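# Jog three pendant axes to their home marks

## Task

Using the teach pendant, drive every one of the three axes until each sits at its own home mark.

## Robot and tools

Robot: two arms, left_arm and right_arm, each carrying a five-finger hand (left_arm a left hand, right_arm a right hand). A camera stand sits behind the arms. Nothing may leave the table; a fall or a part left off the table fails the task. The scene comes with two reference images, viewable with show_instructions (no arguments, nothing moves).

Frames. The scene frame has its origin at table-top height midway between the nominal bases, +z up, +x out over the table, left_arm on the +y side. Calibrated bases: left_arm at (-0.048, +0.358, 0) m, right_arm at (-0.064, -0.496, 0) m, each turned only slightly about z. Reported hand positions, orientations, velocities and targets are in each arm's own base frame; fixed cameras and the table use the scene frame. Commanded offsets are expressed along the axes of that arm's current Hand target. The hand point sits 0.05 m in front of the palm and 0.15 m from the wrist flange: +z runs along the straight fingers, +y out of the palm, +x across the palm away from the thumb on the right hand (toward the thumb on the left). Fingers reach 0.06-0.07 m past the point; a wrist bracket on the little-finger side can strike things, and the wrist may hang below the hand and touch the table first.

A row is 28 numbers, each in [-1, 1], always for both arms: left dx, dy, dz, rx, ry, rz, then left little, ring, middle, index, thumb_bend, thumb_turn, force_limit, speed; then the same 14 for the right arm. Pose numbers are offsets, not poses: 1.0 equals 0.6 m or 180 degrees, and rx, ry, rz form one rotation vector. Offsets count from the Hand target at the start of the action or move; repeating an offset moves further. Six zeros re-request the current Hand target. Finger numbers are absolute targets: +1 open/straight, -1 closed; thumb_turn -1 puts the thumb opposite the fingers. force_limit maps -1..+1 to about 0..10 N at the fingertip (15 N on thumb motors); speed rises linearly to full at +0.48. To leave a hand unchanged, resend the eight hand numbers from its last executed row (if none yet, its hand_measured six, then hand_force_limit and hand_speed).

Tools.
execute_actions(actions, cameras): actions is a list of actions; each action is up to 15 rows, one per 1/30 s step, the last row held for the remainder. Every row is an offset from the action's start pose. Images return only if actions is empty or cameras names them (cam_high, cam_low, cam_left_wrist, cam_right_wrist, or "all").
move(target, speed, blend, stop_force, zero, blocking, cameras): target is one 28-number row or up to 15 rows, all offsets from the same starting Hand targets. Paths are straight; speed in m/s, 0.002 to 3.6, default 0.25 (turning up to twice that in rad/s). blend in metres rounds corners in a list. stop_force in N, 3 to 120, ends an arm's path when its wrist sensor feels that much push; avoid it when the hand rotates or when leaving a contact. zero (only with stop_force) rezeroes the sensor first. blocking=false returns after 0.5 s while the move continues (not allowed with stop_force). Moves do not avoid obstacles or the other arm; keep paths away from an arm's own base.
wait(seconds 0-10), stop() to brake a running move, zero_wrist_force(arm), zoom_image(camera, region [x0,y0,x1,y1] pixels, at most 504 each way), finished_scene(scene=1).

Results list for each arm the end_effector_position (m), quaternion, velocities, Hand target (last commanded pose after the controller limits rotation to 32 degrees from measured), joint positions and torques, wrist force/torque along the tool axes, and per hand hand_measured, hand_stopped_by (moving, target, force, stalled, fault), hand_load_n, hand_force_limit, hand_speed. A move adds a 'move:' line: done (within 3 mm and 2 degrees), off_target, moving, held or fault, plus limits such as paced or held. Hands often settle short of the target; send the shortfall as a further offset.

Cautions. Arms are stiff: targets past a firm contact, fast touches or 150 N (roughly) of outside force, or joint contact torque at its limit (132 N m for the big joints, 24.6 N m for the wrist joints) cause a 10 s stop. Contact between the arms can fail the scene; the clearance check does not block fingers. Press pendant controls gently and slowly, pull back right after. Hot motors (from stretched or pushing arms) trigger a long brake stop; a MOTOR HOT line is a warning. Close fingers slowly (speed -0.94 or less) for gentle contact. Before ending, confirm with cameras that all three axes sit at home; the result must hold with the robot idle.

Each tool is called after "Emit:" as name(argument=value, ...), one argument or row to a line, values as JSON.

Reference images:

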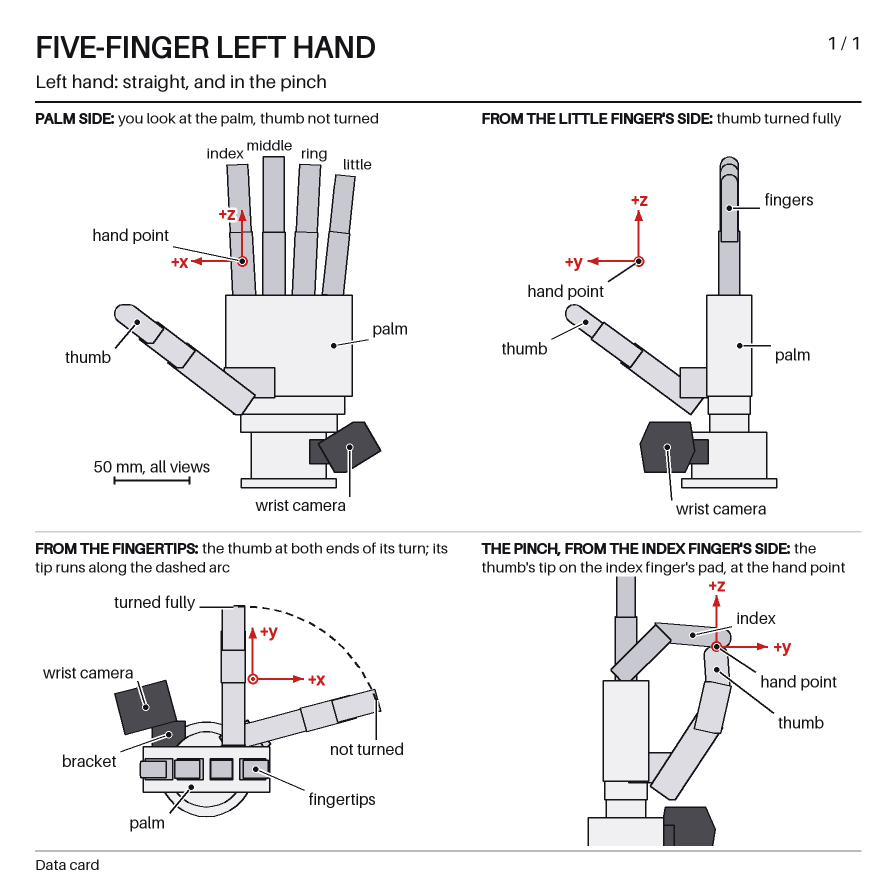

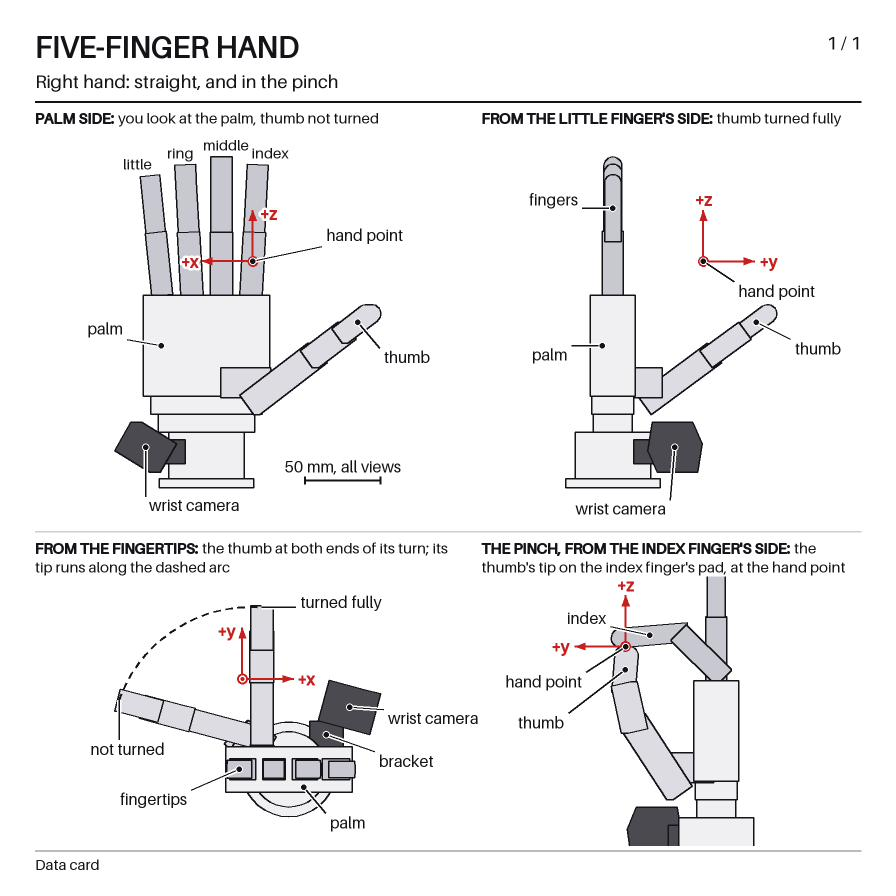

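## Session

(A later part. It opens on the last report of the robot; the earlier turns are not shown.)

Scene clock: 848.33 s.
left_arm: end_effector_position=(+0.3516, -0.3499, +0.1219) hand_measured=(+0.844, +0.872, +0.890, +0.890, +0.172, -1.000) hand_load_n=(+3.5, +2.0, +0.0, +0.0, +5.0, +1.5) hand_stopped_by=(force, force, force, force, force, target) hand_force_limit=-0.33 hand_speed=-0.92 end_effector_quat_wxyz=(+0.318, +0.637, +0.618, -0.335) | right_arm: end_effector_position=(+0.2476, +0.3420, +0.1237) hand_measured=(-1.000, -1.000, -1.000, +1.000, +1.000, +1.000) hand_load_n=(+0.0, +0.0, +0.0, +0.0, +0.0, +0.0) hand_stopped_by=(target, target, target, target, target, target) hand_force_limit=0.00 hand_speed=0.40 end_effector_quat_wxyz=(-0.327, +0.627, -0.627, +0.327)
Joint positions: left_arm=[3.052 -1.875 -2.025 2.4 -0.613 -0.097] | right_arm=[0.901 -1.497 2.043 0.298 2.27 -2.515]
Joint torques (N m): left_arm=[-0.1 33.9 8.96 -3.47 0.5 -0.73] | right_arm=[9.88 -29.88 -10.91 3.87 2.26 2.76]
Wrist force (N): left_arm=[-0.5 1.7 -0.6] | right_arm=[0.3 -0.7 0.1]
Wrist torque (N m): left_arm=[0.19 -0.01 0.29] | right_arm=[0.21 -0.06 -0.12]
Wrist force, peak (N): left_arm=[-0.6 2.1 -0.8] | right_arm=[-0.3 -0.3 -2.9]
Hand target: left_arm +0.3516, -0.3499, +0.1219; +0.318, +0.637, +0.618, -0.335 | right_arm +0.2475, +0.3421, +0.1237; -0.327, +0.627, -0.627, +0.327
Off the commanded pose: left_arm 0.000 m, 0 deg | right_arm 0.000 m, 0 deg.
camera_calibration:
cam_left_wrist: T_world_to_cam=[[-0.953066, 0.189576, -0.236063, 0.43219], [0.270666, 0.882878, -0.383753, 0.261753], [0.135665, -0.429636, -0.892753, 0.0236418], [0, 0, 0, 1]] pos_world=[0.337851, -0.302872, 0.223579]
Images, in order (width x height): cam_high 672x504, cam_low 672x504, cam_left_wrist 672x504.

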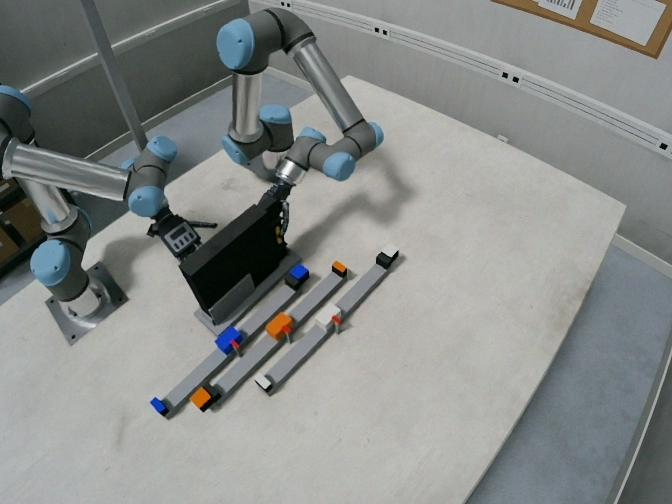

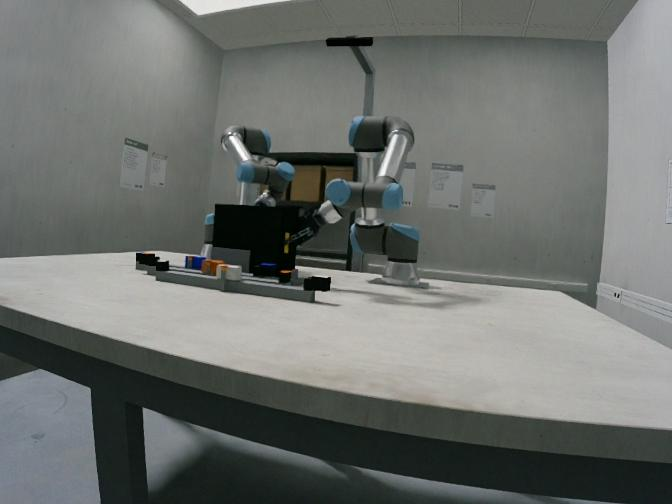

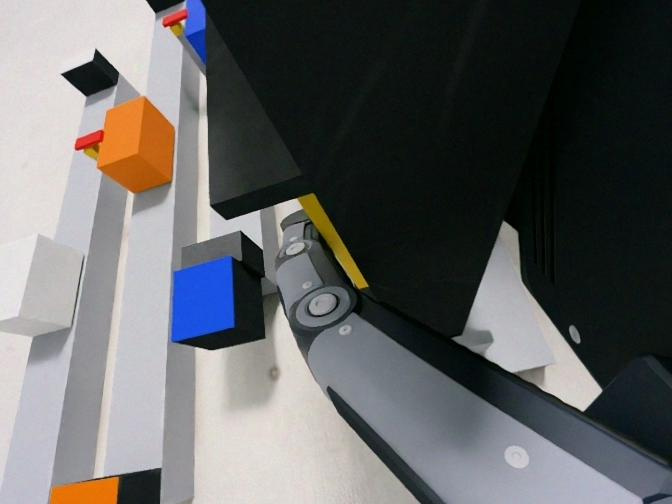

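Emit:
execute_actions(
  actions=[
    [[0,0,0,0,0,0,0.65,0.65,0.65,0.65,0.0,-1,-0.33,-0.92,0,-0.00144,0.00205,0,0,0,-1,-1,-1,1,1,1,0,0.4],[0,0,0,0,0,0,0.65,0.65,0.65,0.65,0.0,-1,-0.33,-0.92,0,-0.00287,0.0041,0,0,0,-1,-1,-1,1,1,1,0,0.4],[0,0,0,0,0,0,0.65,0.65,0.65,0.65,0.0,-1,-0.33,-0.92,0,-0.0043,0.00614,0,0,0,-1,-1,-1,1,1,1,0,0.4],[0,0,0,0,0,0,0.65,0.65,0.65,0.65,0.0,-1,-0.33,-0.92,0,-0.00574,0.00819,0,0,0,-1,-1,-1,1,1,1,0,0.4],[0,0,0,0,0,0,0.65,0.65,0.65,0.65,0.0,-1,-0.33,-0.92,0,-0.00702,0.01,0,0,0,-1,-1,-1,1,1,1,0,0.4],[0,0,0,0,0,0,0.65,0.65,0.65,0.65,0.0,-1,-0.33,-0.92,0,-0.00737,0.0105,0,0,0,-1,-1,-1,1,1,1,0,0.4]],
    [[0,0,0,0,0,0,0.65,0.65,0.65,0.65,0.0,-1,-0.33,-0.92,0,0.00144,-0.00205,0,0,0,-1,-1,-1,1,1,1,0,0.4],[0,0,0,0,0,0,0.65,0.65,0.65,0.65,0.0,-1,-0.33,-0.92,0,0.00287,-0.0041,0,0,0,-1,-1,-1,1,1,1,0,0.4],[0,0,0,0,0,0,0.65,0.65,0.65,0.65,0.0,-1,-0.33,-0.92,0,0.0048,-0.0068,0,0,0,-1,-1,-1,1,1,1,0,0.4],[0,0,0,0,0,0,0.65,0.65,0.65,0.65,0.0,-1,-0.33,-0.92,0,0.0072,-0.01024,0,0,0,-1,-1,-1,1,1,1,0,0.4]],
  ],
  cameras=["cam_high","cam_low","cam_left_wrist"],
)

Emit:
zoom_image(
  camera="cam_low",
  region=[180, 250, 216, 275],
)

Emit:
zoom_image(
  camera="cam_left_wrist",
  region=[140, 0, 210, 60],
)

Emit:
zoom_image(
  camera="cam_high",
  region=[225, 332, 250, 360],
)

Scene clock: 857.33 s.
left_arm: end_effector_position=(+0.3516, -0.3499, +0.1219) hand_measured=(+0.844, +0.872, +0.890, +0.890, +0.172, -1.000) hand_load_n=(+3.5, +2.0, +0.0, +0.0, +5.0, +1.5) hand_stopped_by=(force, force, force, force, force, target) hand_force_limit=-0.33 hand_speed=-0.92 end_effector_quat_wxyz=(+0.318, +0.637, +0.618, -0.335) | right_arm: end_effector_position=(+0.2478, +0.3420, +0.1237) hand_measured=(-1.000, -1.000, -1.000, +1.000, +1.000, +1.000) hand_load_n=(+0.0, +0.0, +0.0, +0.0, +0.0, +0.0) hand_stopped_by=(target, target, target, target, target, target) hand_force_limit=0.00 hand_speed=0.40 end_effector_quat_wxyz=(-0.327, +0.627, -0.627, +0.327)
Joint positions: left_arm=[3.052 -1.875 -2.025 2.4 -0.613 -0.097] | right_arm=[0.9 -1.497 2.043 0.298 2.27 -2.515]
Joint torques (N m): left_arm=[-0.52 34.4 8.76 -3.51 0.57 -0.78] | right_arm=[8.61 -28.95 -11.35 3.76 2.56 2.51]
Wrist force (N): left_arm=[-0.6 1.8 -0.5] | right_arm=[0.3 -0.5 -0.4]
Wrist torque (N m): left_arm=[0.19 0.01 0.28] | right_arm=[0.29 -0.04 -0.12]
Wrist force, peak (N): left_arm=[-0.6 2.0 -0.9] | right_arm=[-0.1 0.1 -6.1]
Hand target: left_arm +0.3516, -0.3499, +0.1219; +0.318, +0.637, +0.618, -0.335 | right_arm +0.2477, +0.3421, +0.1237; -0.327, +0.627, -0.627, +0.327
Off the commanded pose: left_arm 0.000 m, 0 deg | right_arm 0.000 m, 0 deg.
camera_calibration:
cam_left_wrist: T_world_to_cam=[[-0.953066, 0.189576, -0.236063, 0.43219], [0.270666, 0.882878, -0.383753, 0.261753], [0.135665, -0.429636, -0.892753, 0.0236418], [0, 0, 0, 1]] pos_world=[0.337851, -0.302872, 0.223579]
Images, in order (width x height): cam_high 672x504, cam_low 672x504, cam_left_wrist 672x504.

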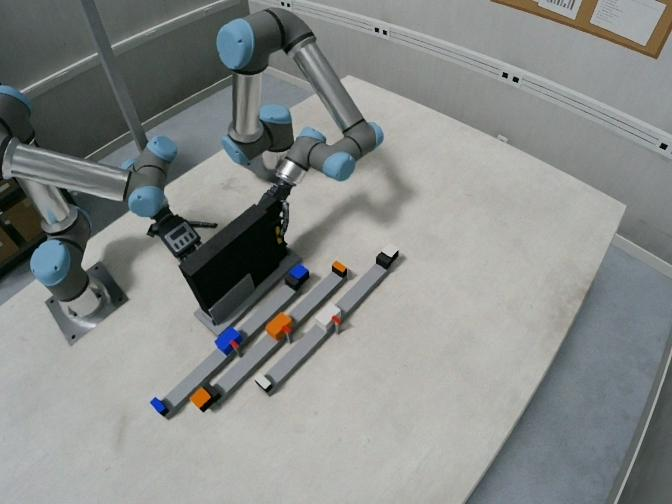

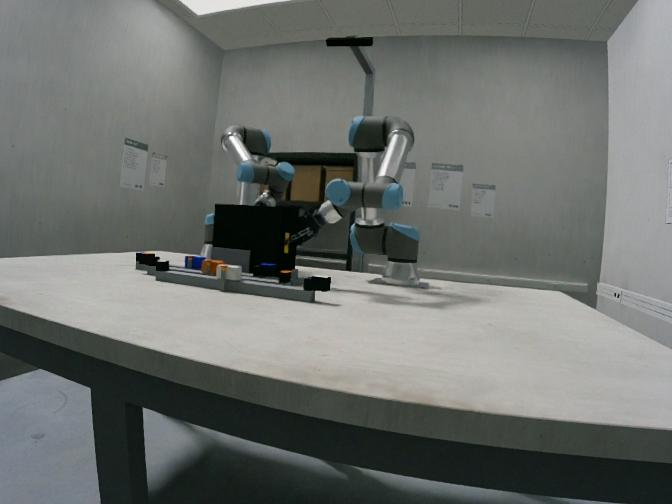

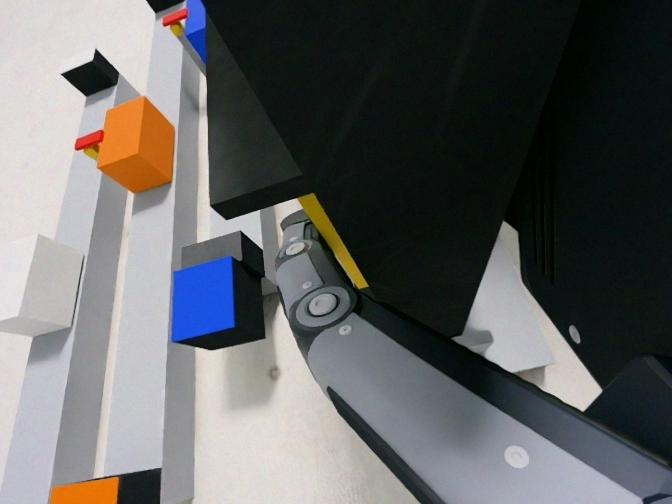

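Scaled by 14.000.

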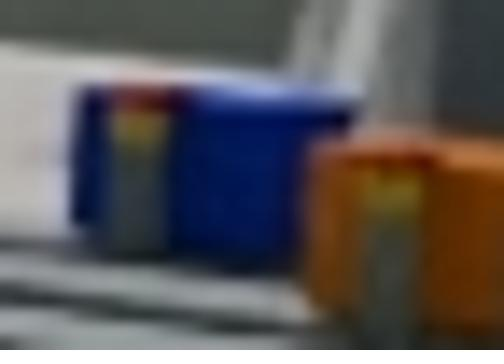

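Scaled by 7.200.

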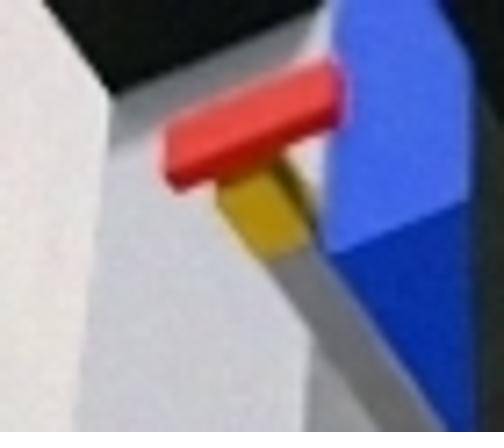

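Scaled by 18.000.

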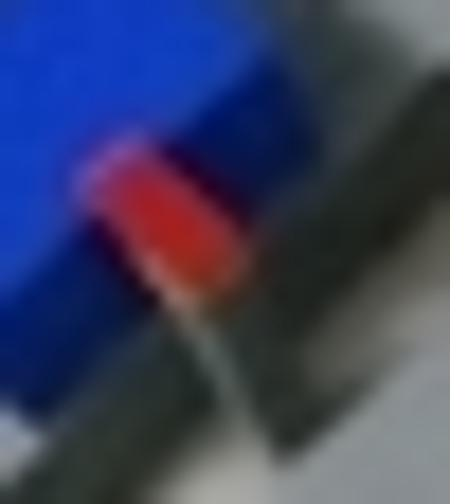

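Emit:
move(
  target=[0,0,0,0,0,0,1.0,1.0,1.0,1.0,1.0,-1,-0.33,-0.6,0,0.03558,-0.1379,0,0,0,-1,-1,-1,1,1,1,0,0.4],
  speed=0.15,
  cameras=["all"],
)

Scene clock: 886.80 s.
left_arm: end_effector_position=(+0.3516, -0.3499, +0.1219) hand_measured=(+1.000, +1.000, +1.000, +1.000, +1.000, -1.000) hand_load_n=(-0.5, +0.0, +0.0, +0.0, +0.0, +0.5) hand_stopped_by=(target, target, target, target, target, target) hand_force_limit=-0.33 hand_speed=-0.60 end_effector_quat_wxyz=(+0.318, +0.637, +0.618, -0.335) | right_arm: end_effector_position=(+0.1677, +0.3422, +0.1536) hand_measured=(-1.000, -1.000, -1.000, +1.000, +1.000, +1.000) hand_load_n=(+0.0, +0.0, +0.0, +0.0, -0.5, +0.0) hand_stopped_by=(target, target, target, target, target, target) hand_force_limit=0.00 hand_speed=0.40 end_effector_quat_wxyz=(-0.327, +0.627, -0.627, +0.327)
Joint positions: left_arm=[3.052 -1.875 -2.025 2.4 -0.613 -0.097] | right_arm=[1.139 -1.514 2.019 0.528 2.412 -2.247]
Joint torques (N m): left_arm=[-0.97 34.74 9.08 -3.53 0.64 -1] | right_arm=[9.67 -8.05 -23.87 4.54 2.77 2.26]
Wrist force (N): left_arm=[0.3 0.5 0.6] | right_arm=[-0.1 -0.8 0.2]
Wrist torque (N m): left_arm=[0.06 -0.05 0.25] | right_arm=[0.18 0.03 -0.14]
Wrist force, peak (N): left_arm=[0.2 3.9 -0.5] | right_arm=[0.3 -1.2 0.0]
Hand target: left_arm +0.3516, -0.3499, +0.1219; +0.318, +0.637, +0.618, -0.335 | right_arm +0.1676, +0.3422, +0.1536; -0.327, +0.627, -0.627, +0.327
Off the commanded pose: left_arm 0.000 m, 0 deg | right_arm 0.000 m, 0 deg.
move: done
camera_calibration:
cam_left_wrist: T_world_to_cam=[[-0.953066, 0.189576, -0.236063, 0.43219], [0.270666, 0.882878, -0.383753, 0.261753], [0.135665, -0.429636, -0.892753, 0.0236418], [0, 0, 0, 1]] pos_world=[0.337851, -0.302872, 0.223579]
cam_right_wrist: T_world_to_cam=[[-0.550995, -0.2522, -0.795487, 0.30183], [-0.546702, 0.829287, 0.115758, -0.214666], [0.630493, 0.498677, -0.594811, -0.0655872], [0, 0, 0, 1]] pos_world=[0.0903007, 0.286849, 0.22594]

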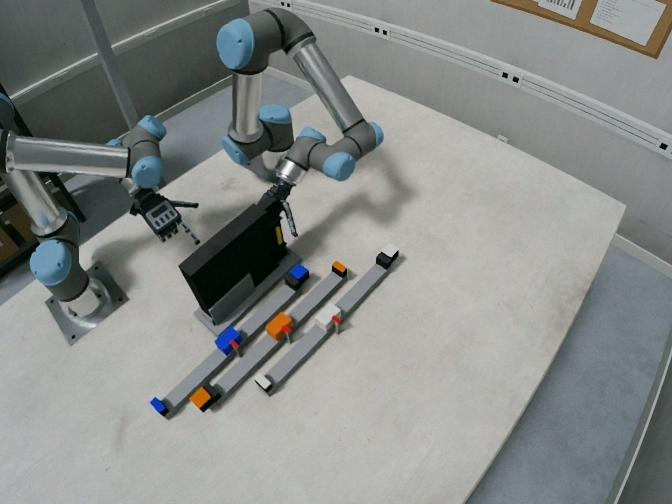

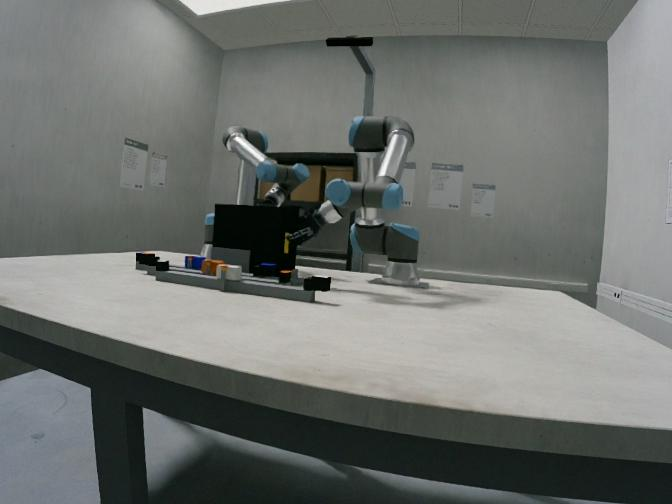

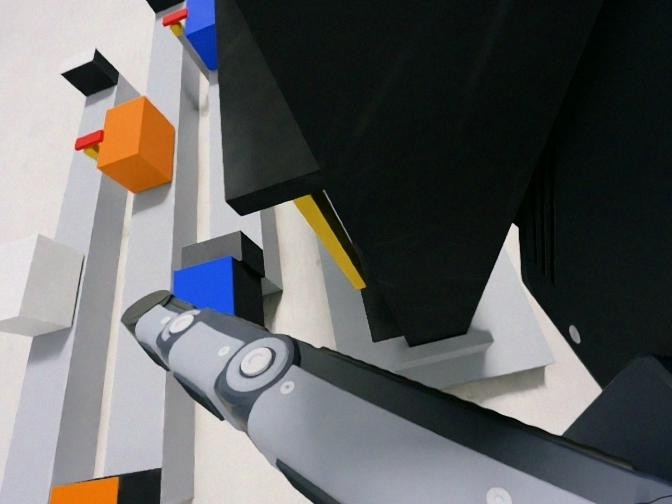

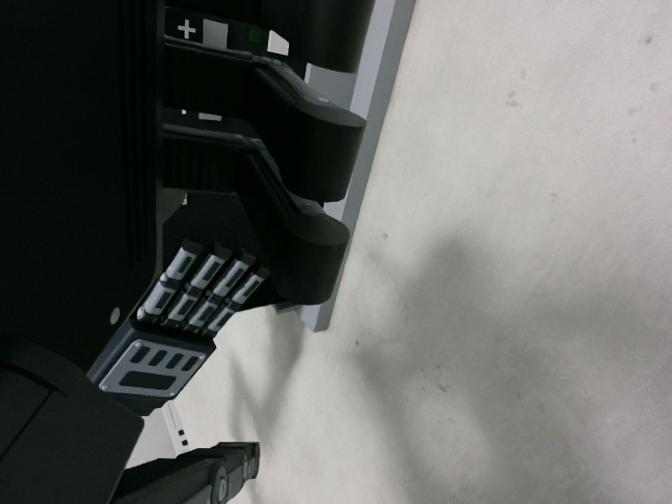

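Emit:
move(
  target=[0,0,-0.2,0,0,0,1.0,1.0,1.0,1.0,1.0,-1,-0.33,-0.6,0,0,0,0,0,0,-1,-1,-1,1,1,1,0,0.4],
  speed=0.1,
  stop_force=8,
  cameras=["all"],
)

Emit:
zoom_image(
  camera="cam_high",
  region=[220, 290, 360, 400],
)

Emit:
zoom_image(
  camera="cam_low",
  region=[180, 250, 236, 281],
)

Scene clock: 891.97 s.
left_arm: end_effector_position=(+0.3556, -0.2517, +0.1907) hand_measured=(+1.000, +1.000, +1.000, +1.000, +1.000, -1.000) hand_load_n=(+0.0, +0.5, +0.0, +0.0, +0.0, +0.0) hand_stopped_by=(target, target, target, target, target, target) hand_force_limit=-0.33 hand_speed=-0.60 end_effector_quat_wxyz=(+0.318, +0.637, +0.618, -0.335) | right_arm: end_effector_position=(+0.1676, +0.3422, +0.1536) hand_measured=(-1.000, -1.000, -1.000, +1.000, +1.000, +1.000) hand_load_n=(+0.0, +0.0, +0.0, +0.0, +0.0, +0.0) hand_stopped_by=(target, target, target, target, target, target) hand_force_limit=0.00 hand_speed=0.40 end_effector_quat_wxyz=(-0.327, +0.627, -0.627, +0.327)
Joint positions: left_arm=[3.383 -1.751 -2.106 1.909 -0.665 0.457] | right_arm=[1.139 -1.514 2.019 0.528 2.412 -2.247]
Joint torques (N m): left_arm=[6.64 32.4 6.61 -4.57 0 2.59] | right_arm=[10.4 -9.11 -24.48 4.45 2.71 2.43]
Wrist force (N): left_arm=[0.4 0.0 0.5] | right_arm=[-0.1 -0.7 -0.7]
Wrist torque (N m): left_arm=[-0.01 -0.08 0.04] | right_arm=[0.24 0.05 -0.15]
Wrist force, peak (N): left_arm=[0.1 0.2 1.1] | right_arm=[-0.2 -1.2 -0.4]
Hand target: left_arm +0.3556, -0.2517, +0.1907; +0.318, +0.637, +0.618, -0.335 | right_arm +0.1676, +0.3422, +0.1536; -0.327, +0.627, -0.627, +0.327
Off the commanded pose: left_arm 0.000 m, 0 deg | right_arm 0.000 m, 0 deg.
move: done
camera_calibration:
cam_left_wrist: T_world_to_cam=[[-0.953066, 0.189576, -0.236063, 0.433651], [0.270666, 0.882878, -0.383753, 0.200413], [0.135665, -0.429636, -0.892753, 0.1268], [0, 0, 0, 1]] pos_world=[0.341851, -0.204672, 0.292479]
cam_right_wrist: T_world_to_cam=[[-0.550995, -0.2522, -0.795487, 0.30183], [-0.546702, 0.829287, 0.115758, -0.214666], [0.630493, 0.498677, -0.594811, -0.0655872], [0, 0, 0, 1]] pos_world=[0.0903007, 0.286849, 0.22594]

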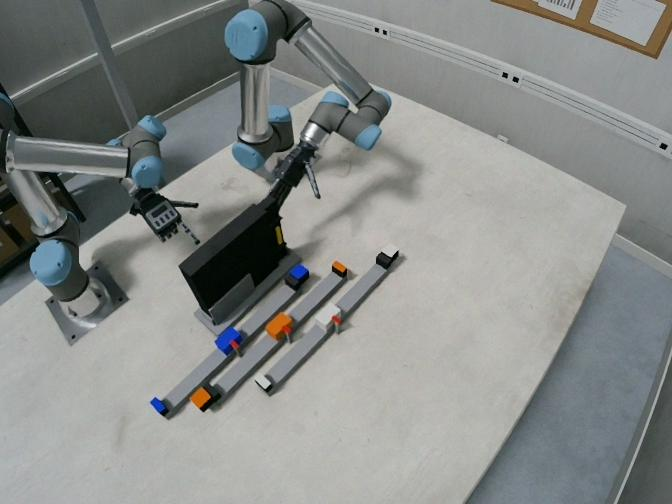

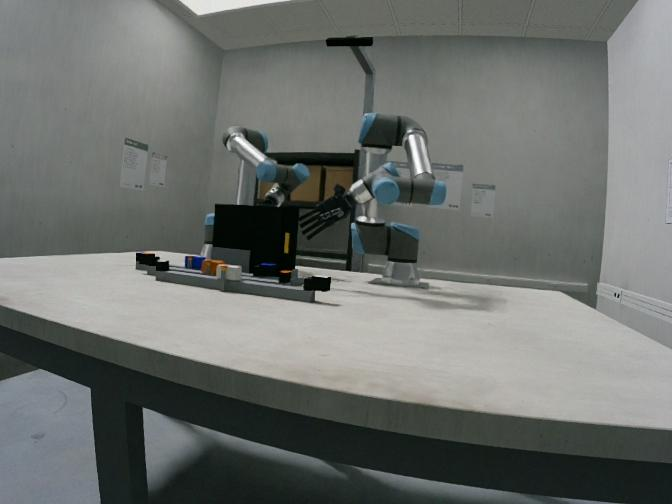

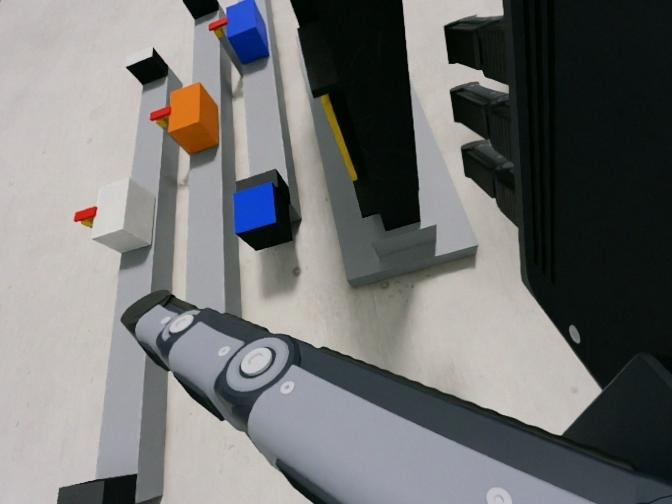

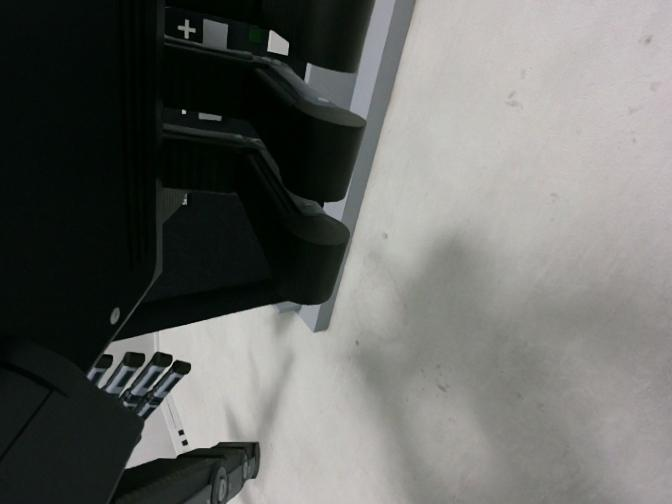

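Scaled by 3.600.

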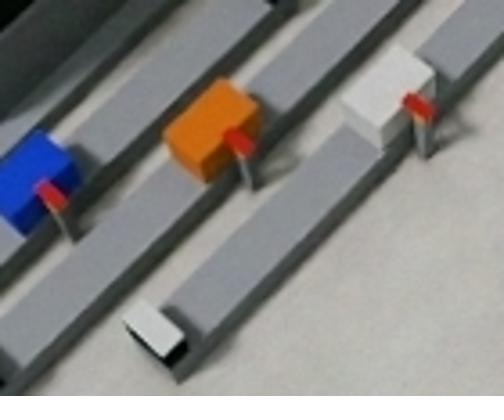

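Scaled by 9.000.

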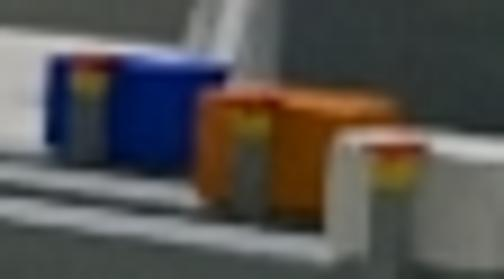

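Emit:
zoom_image(
  camera="cam_left_wrist",
  region=[130, 90, 200, 140],
)

Emit:
zoom_image(
  camera="cam_left_wrist",
  region=[60, 190, 130, 240],
)

Emit:
zoom_image(
  camera="cam_left_wrist",
  region=[190, 0, 260, 50],
)

Scaled by 7.200.

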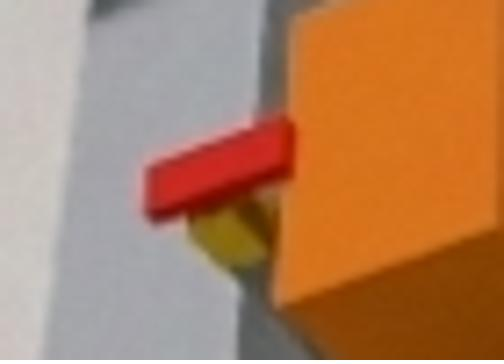

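Scaled by 7.200.

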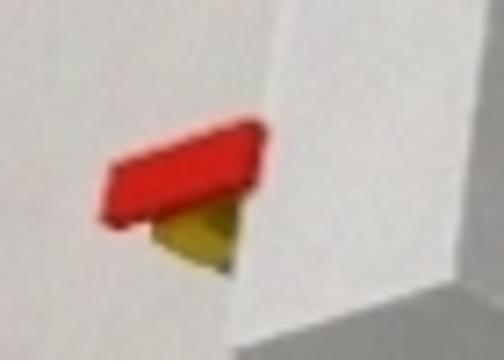

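Scaled by 7.200.

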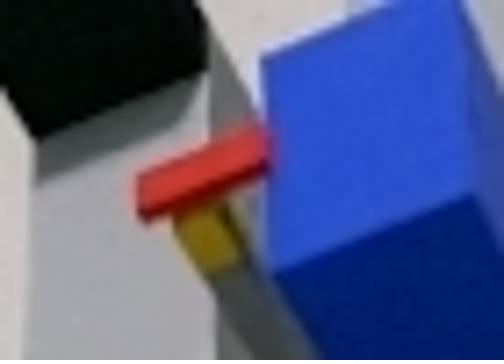

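Emit:
finished_scene(
  scene=1,
)

The scene is finished: the task was done.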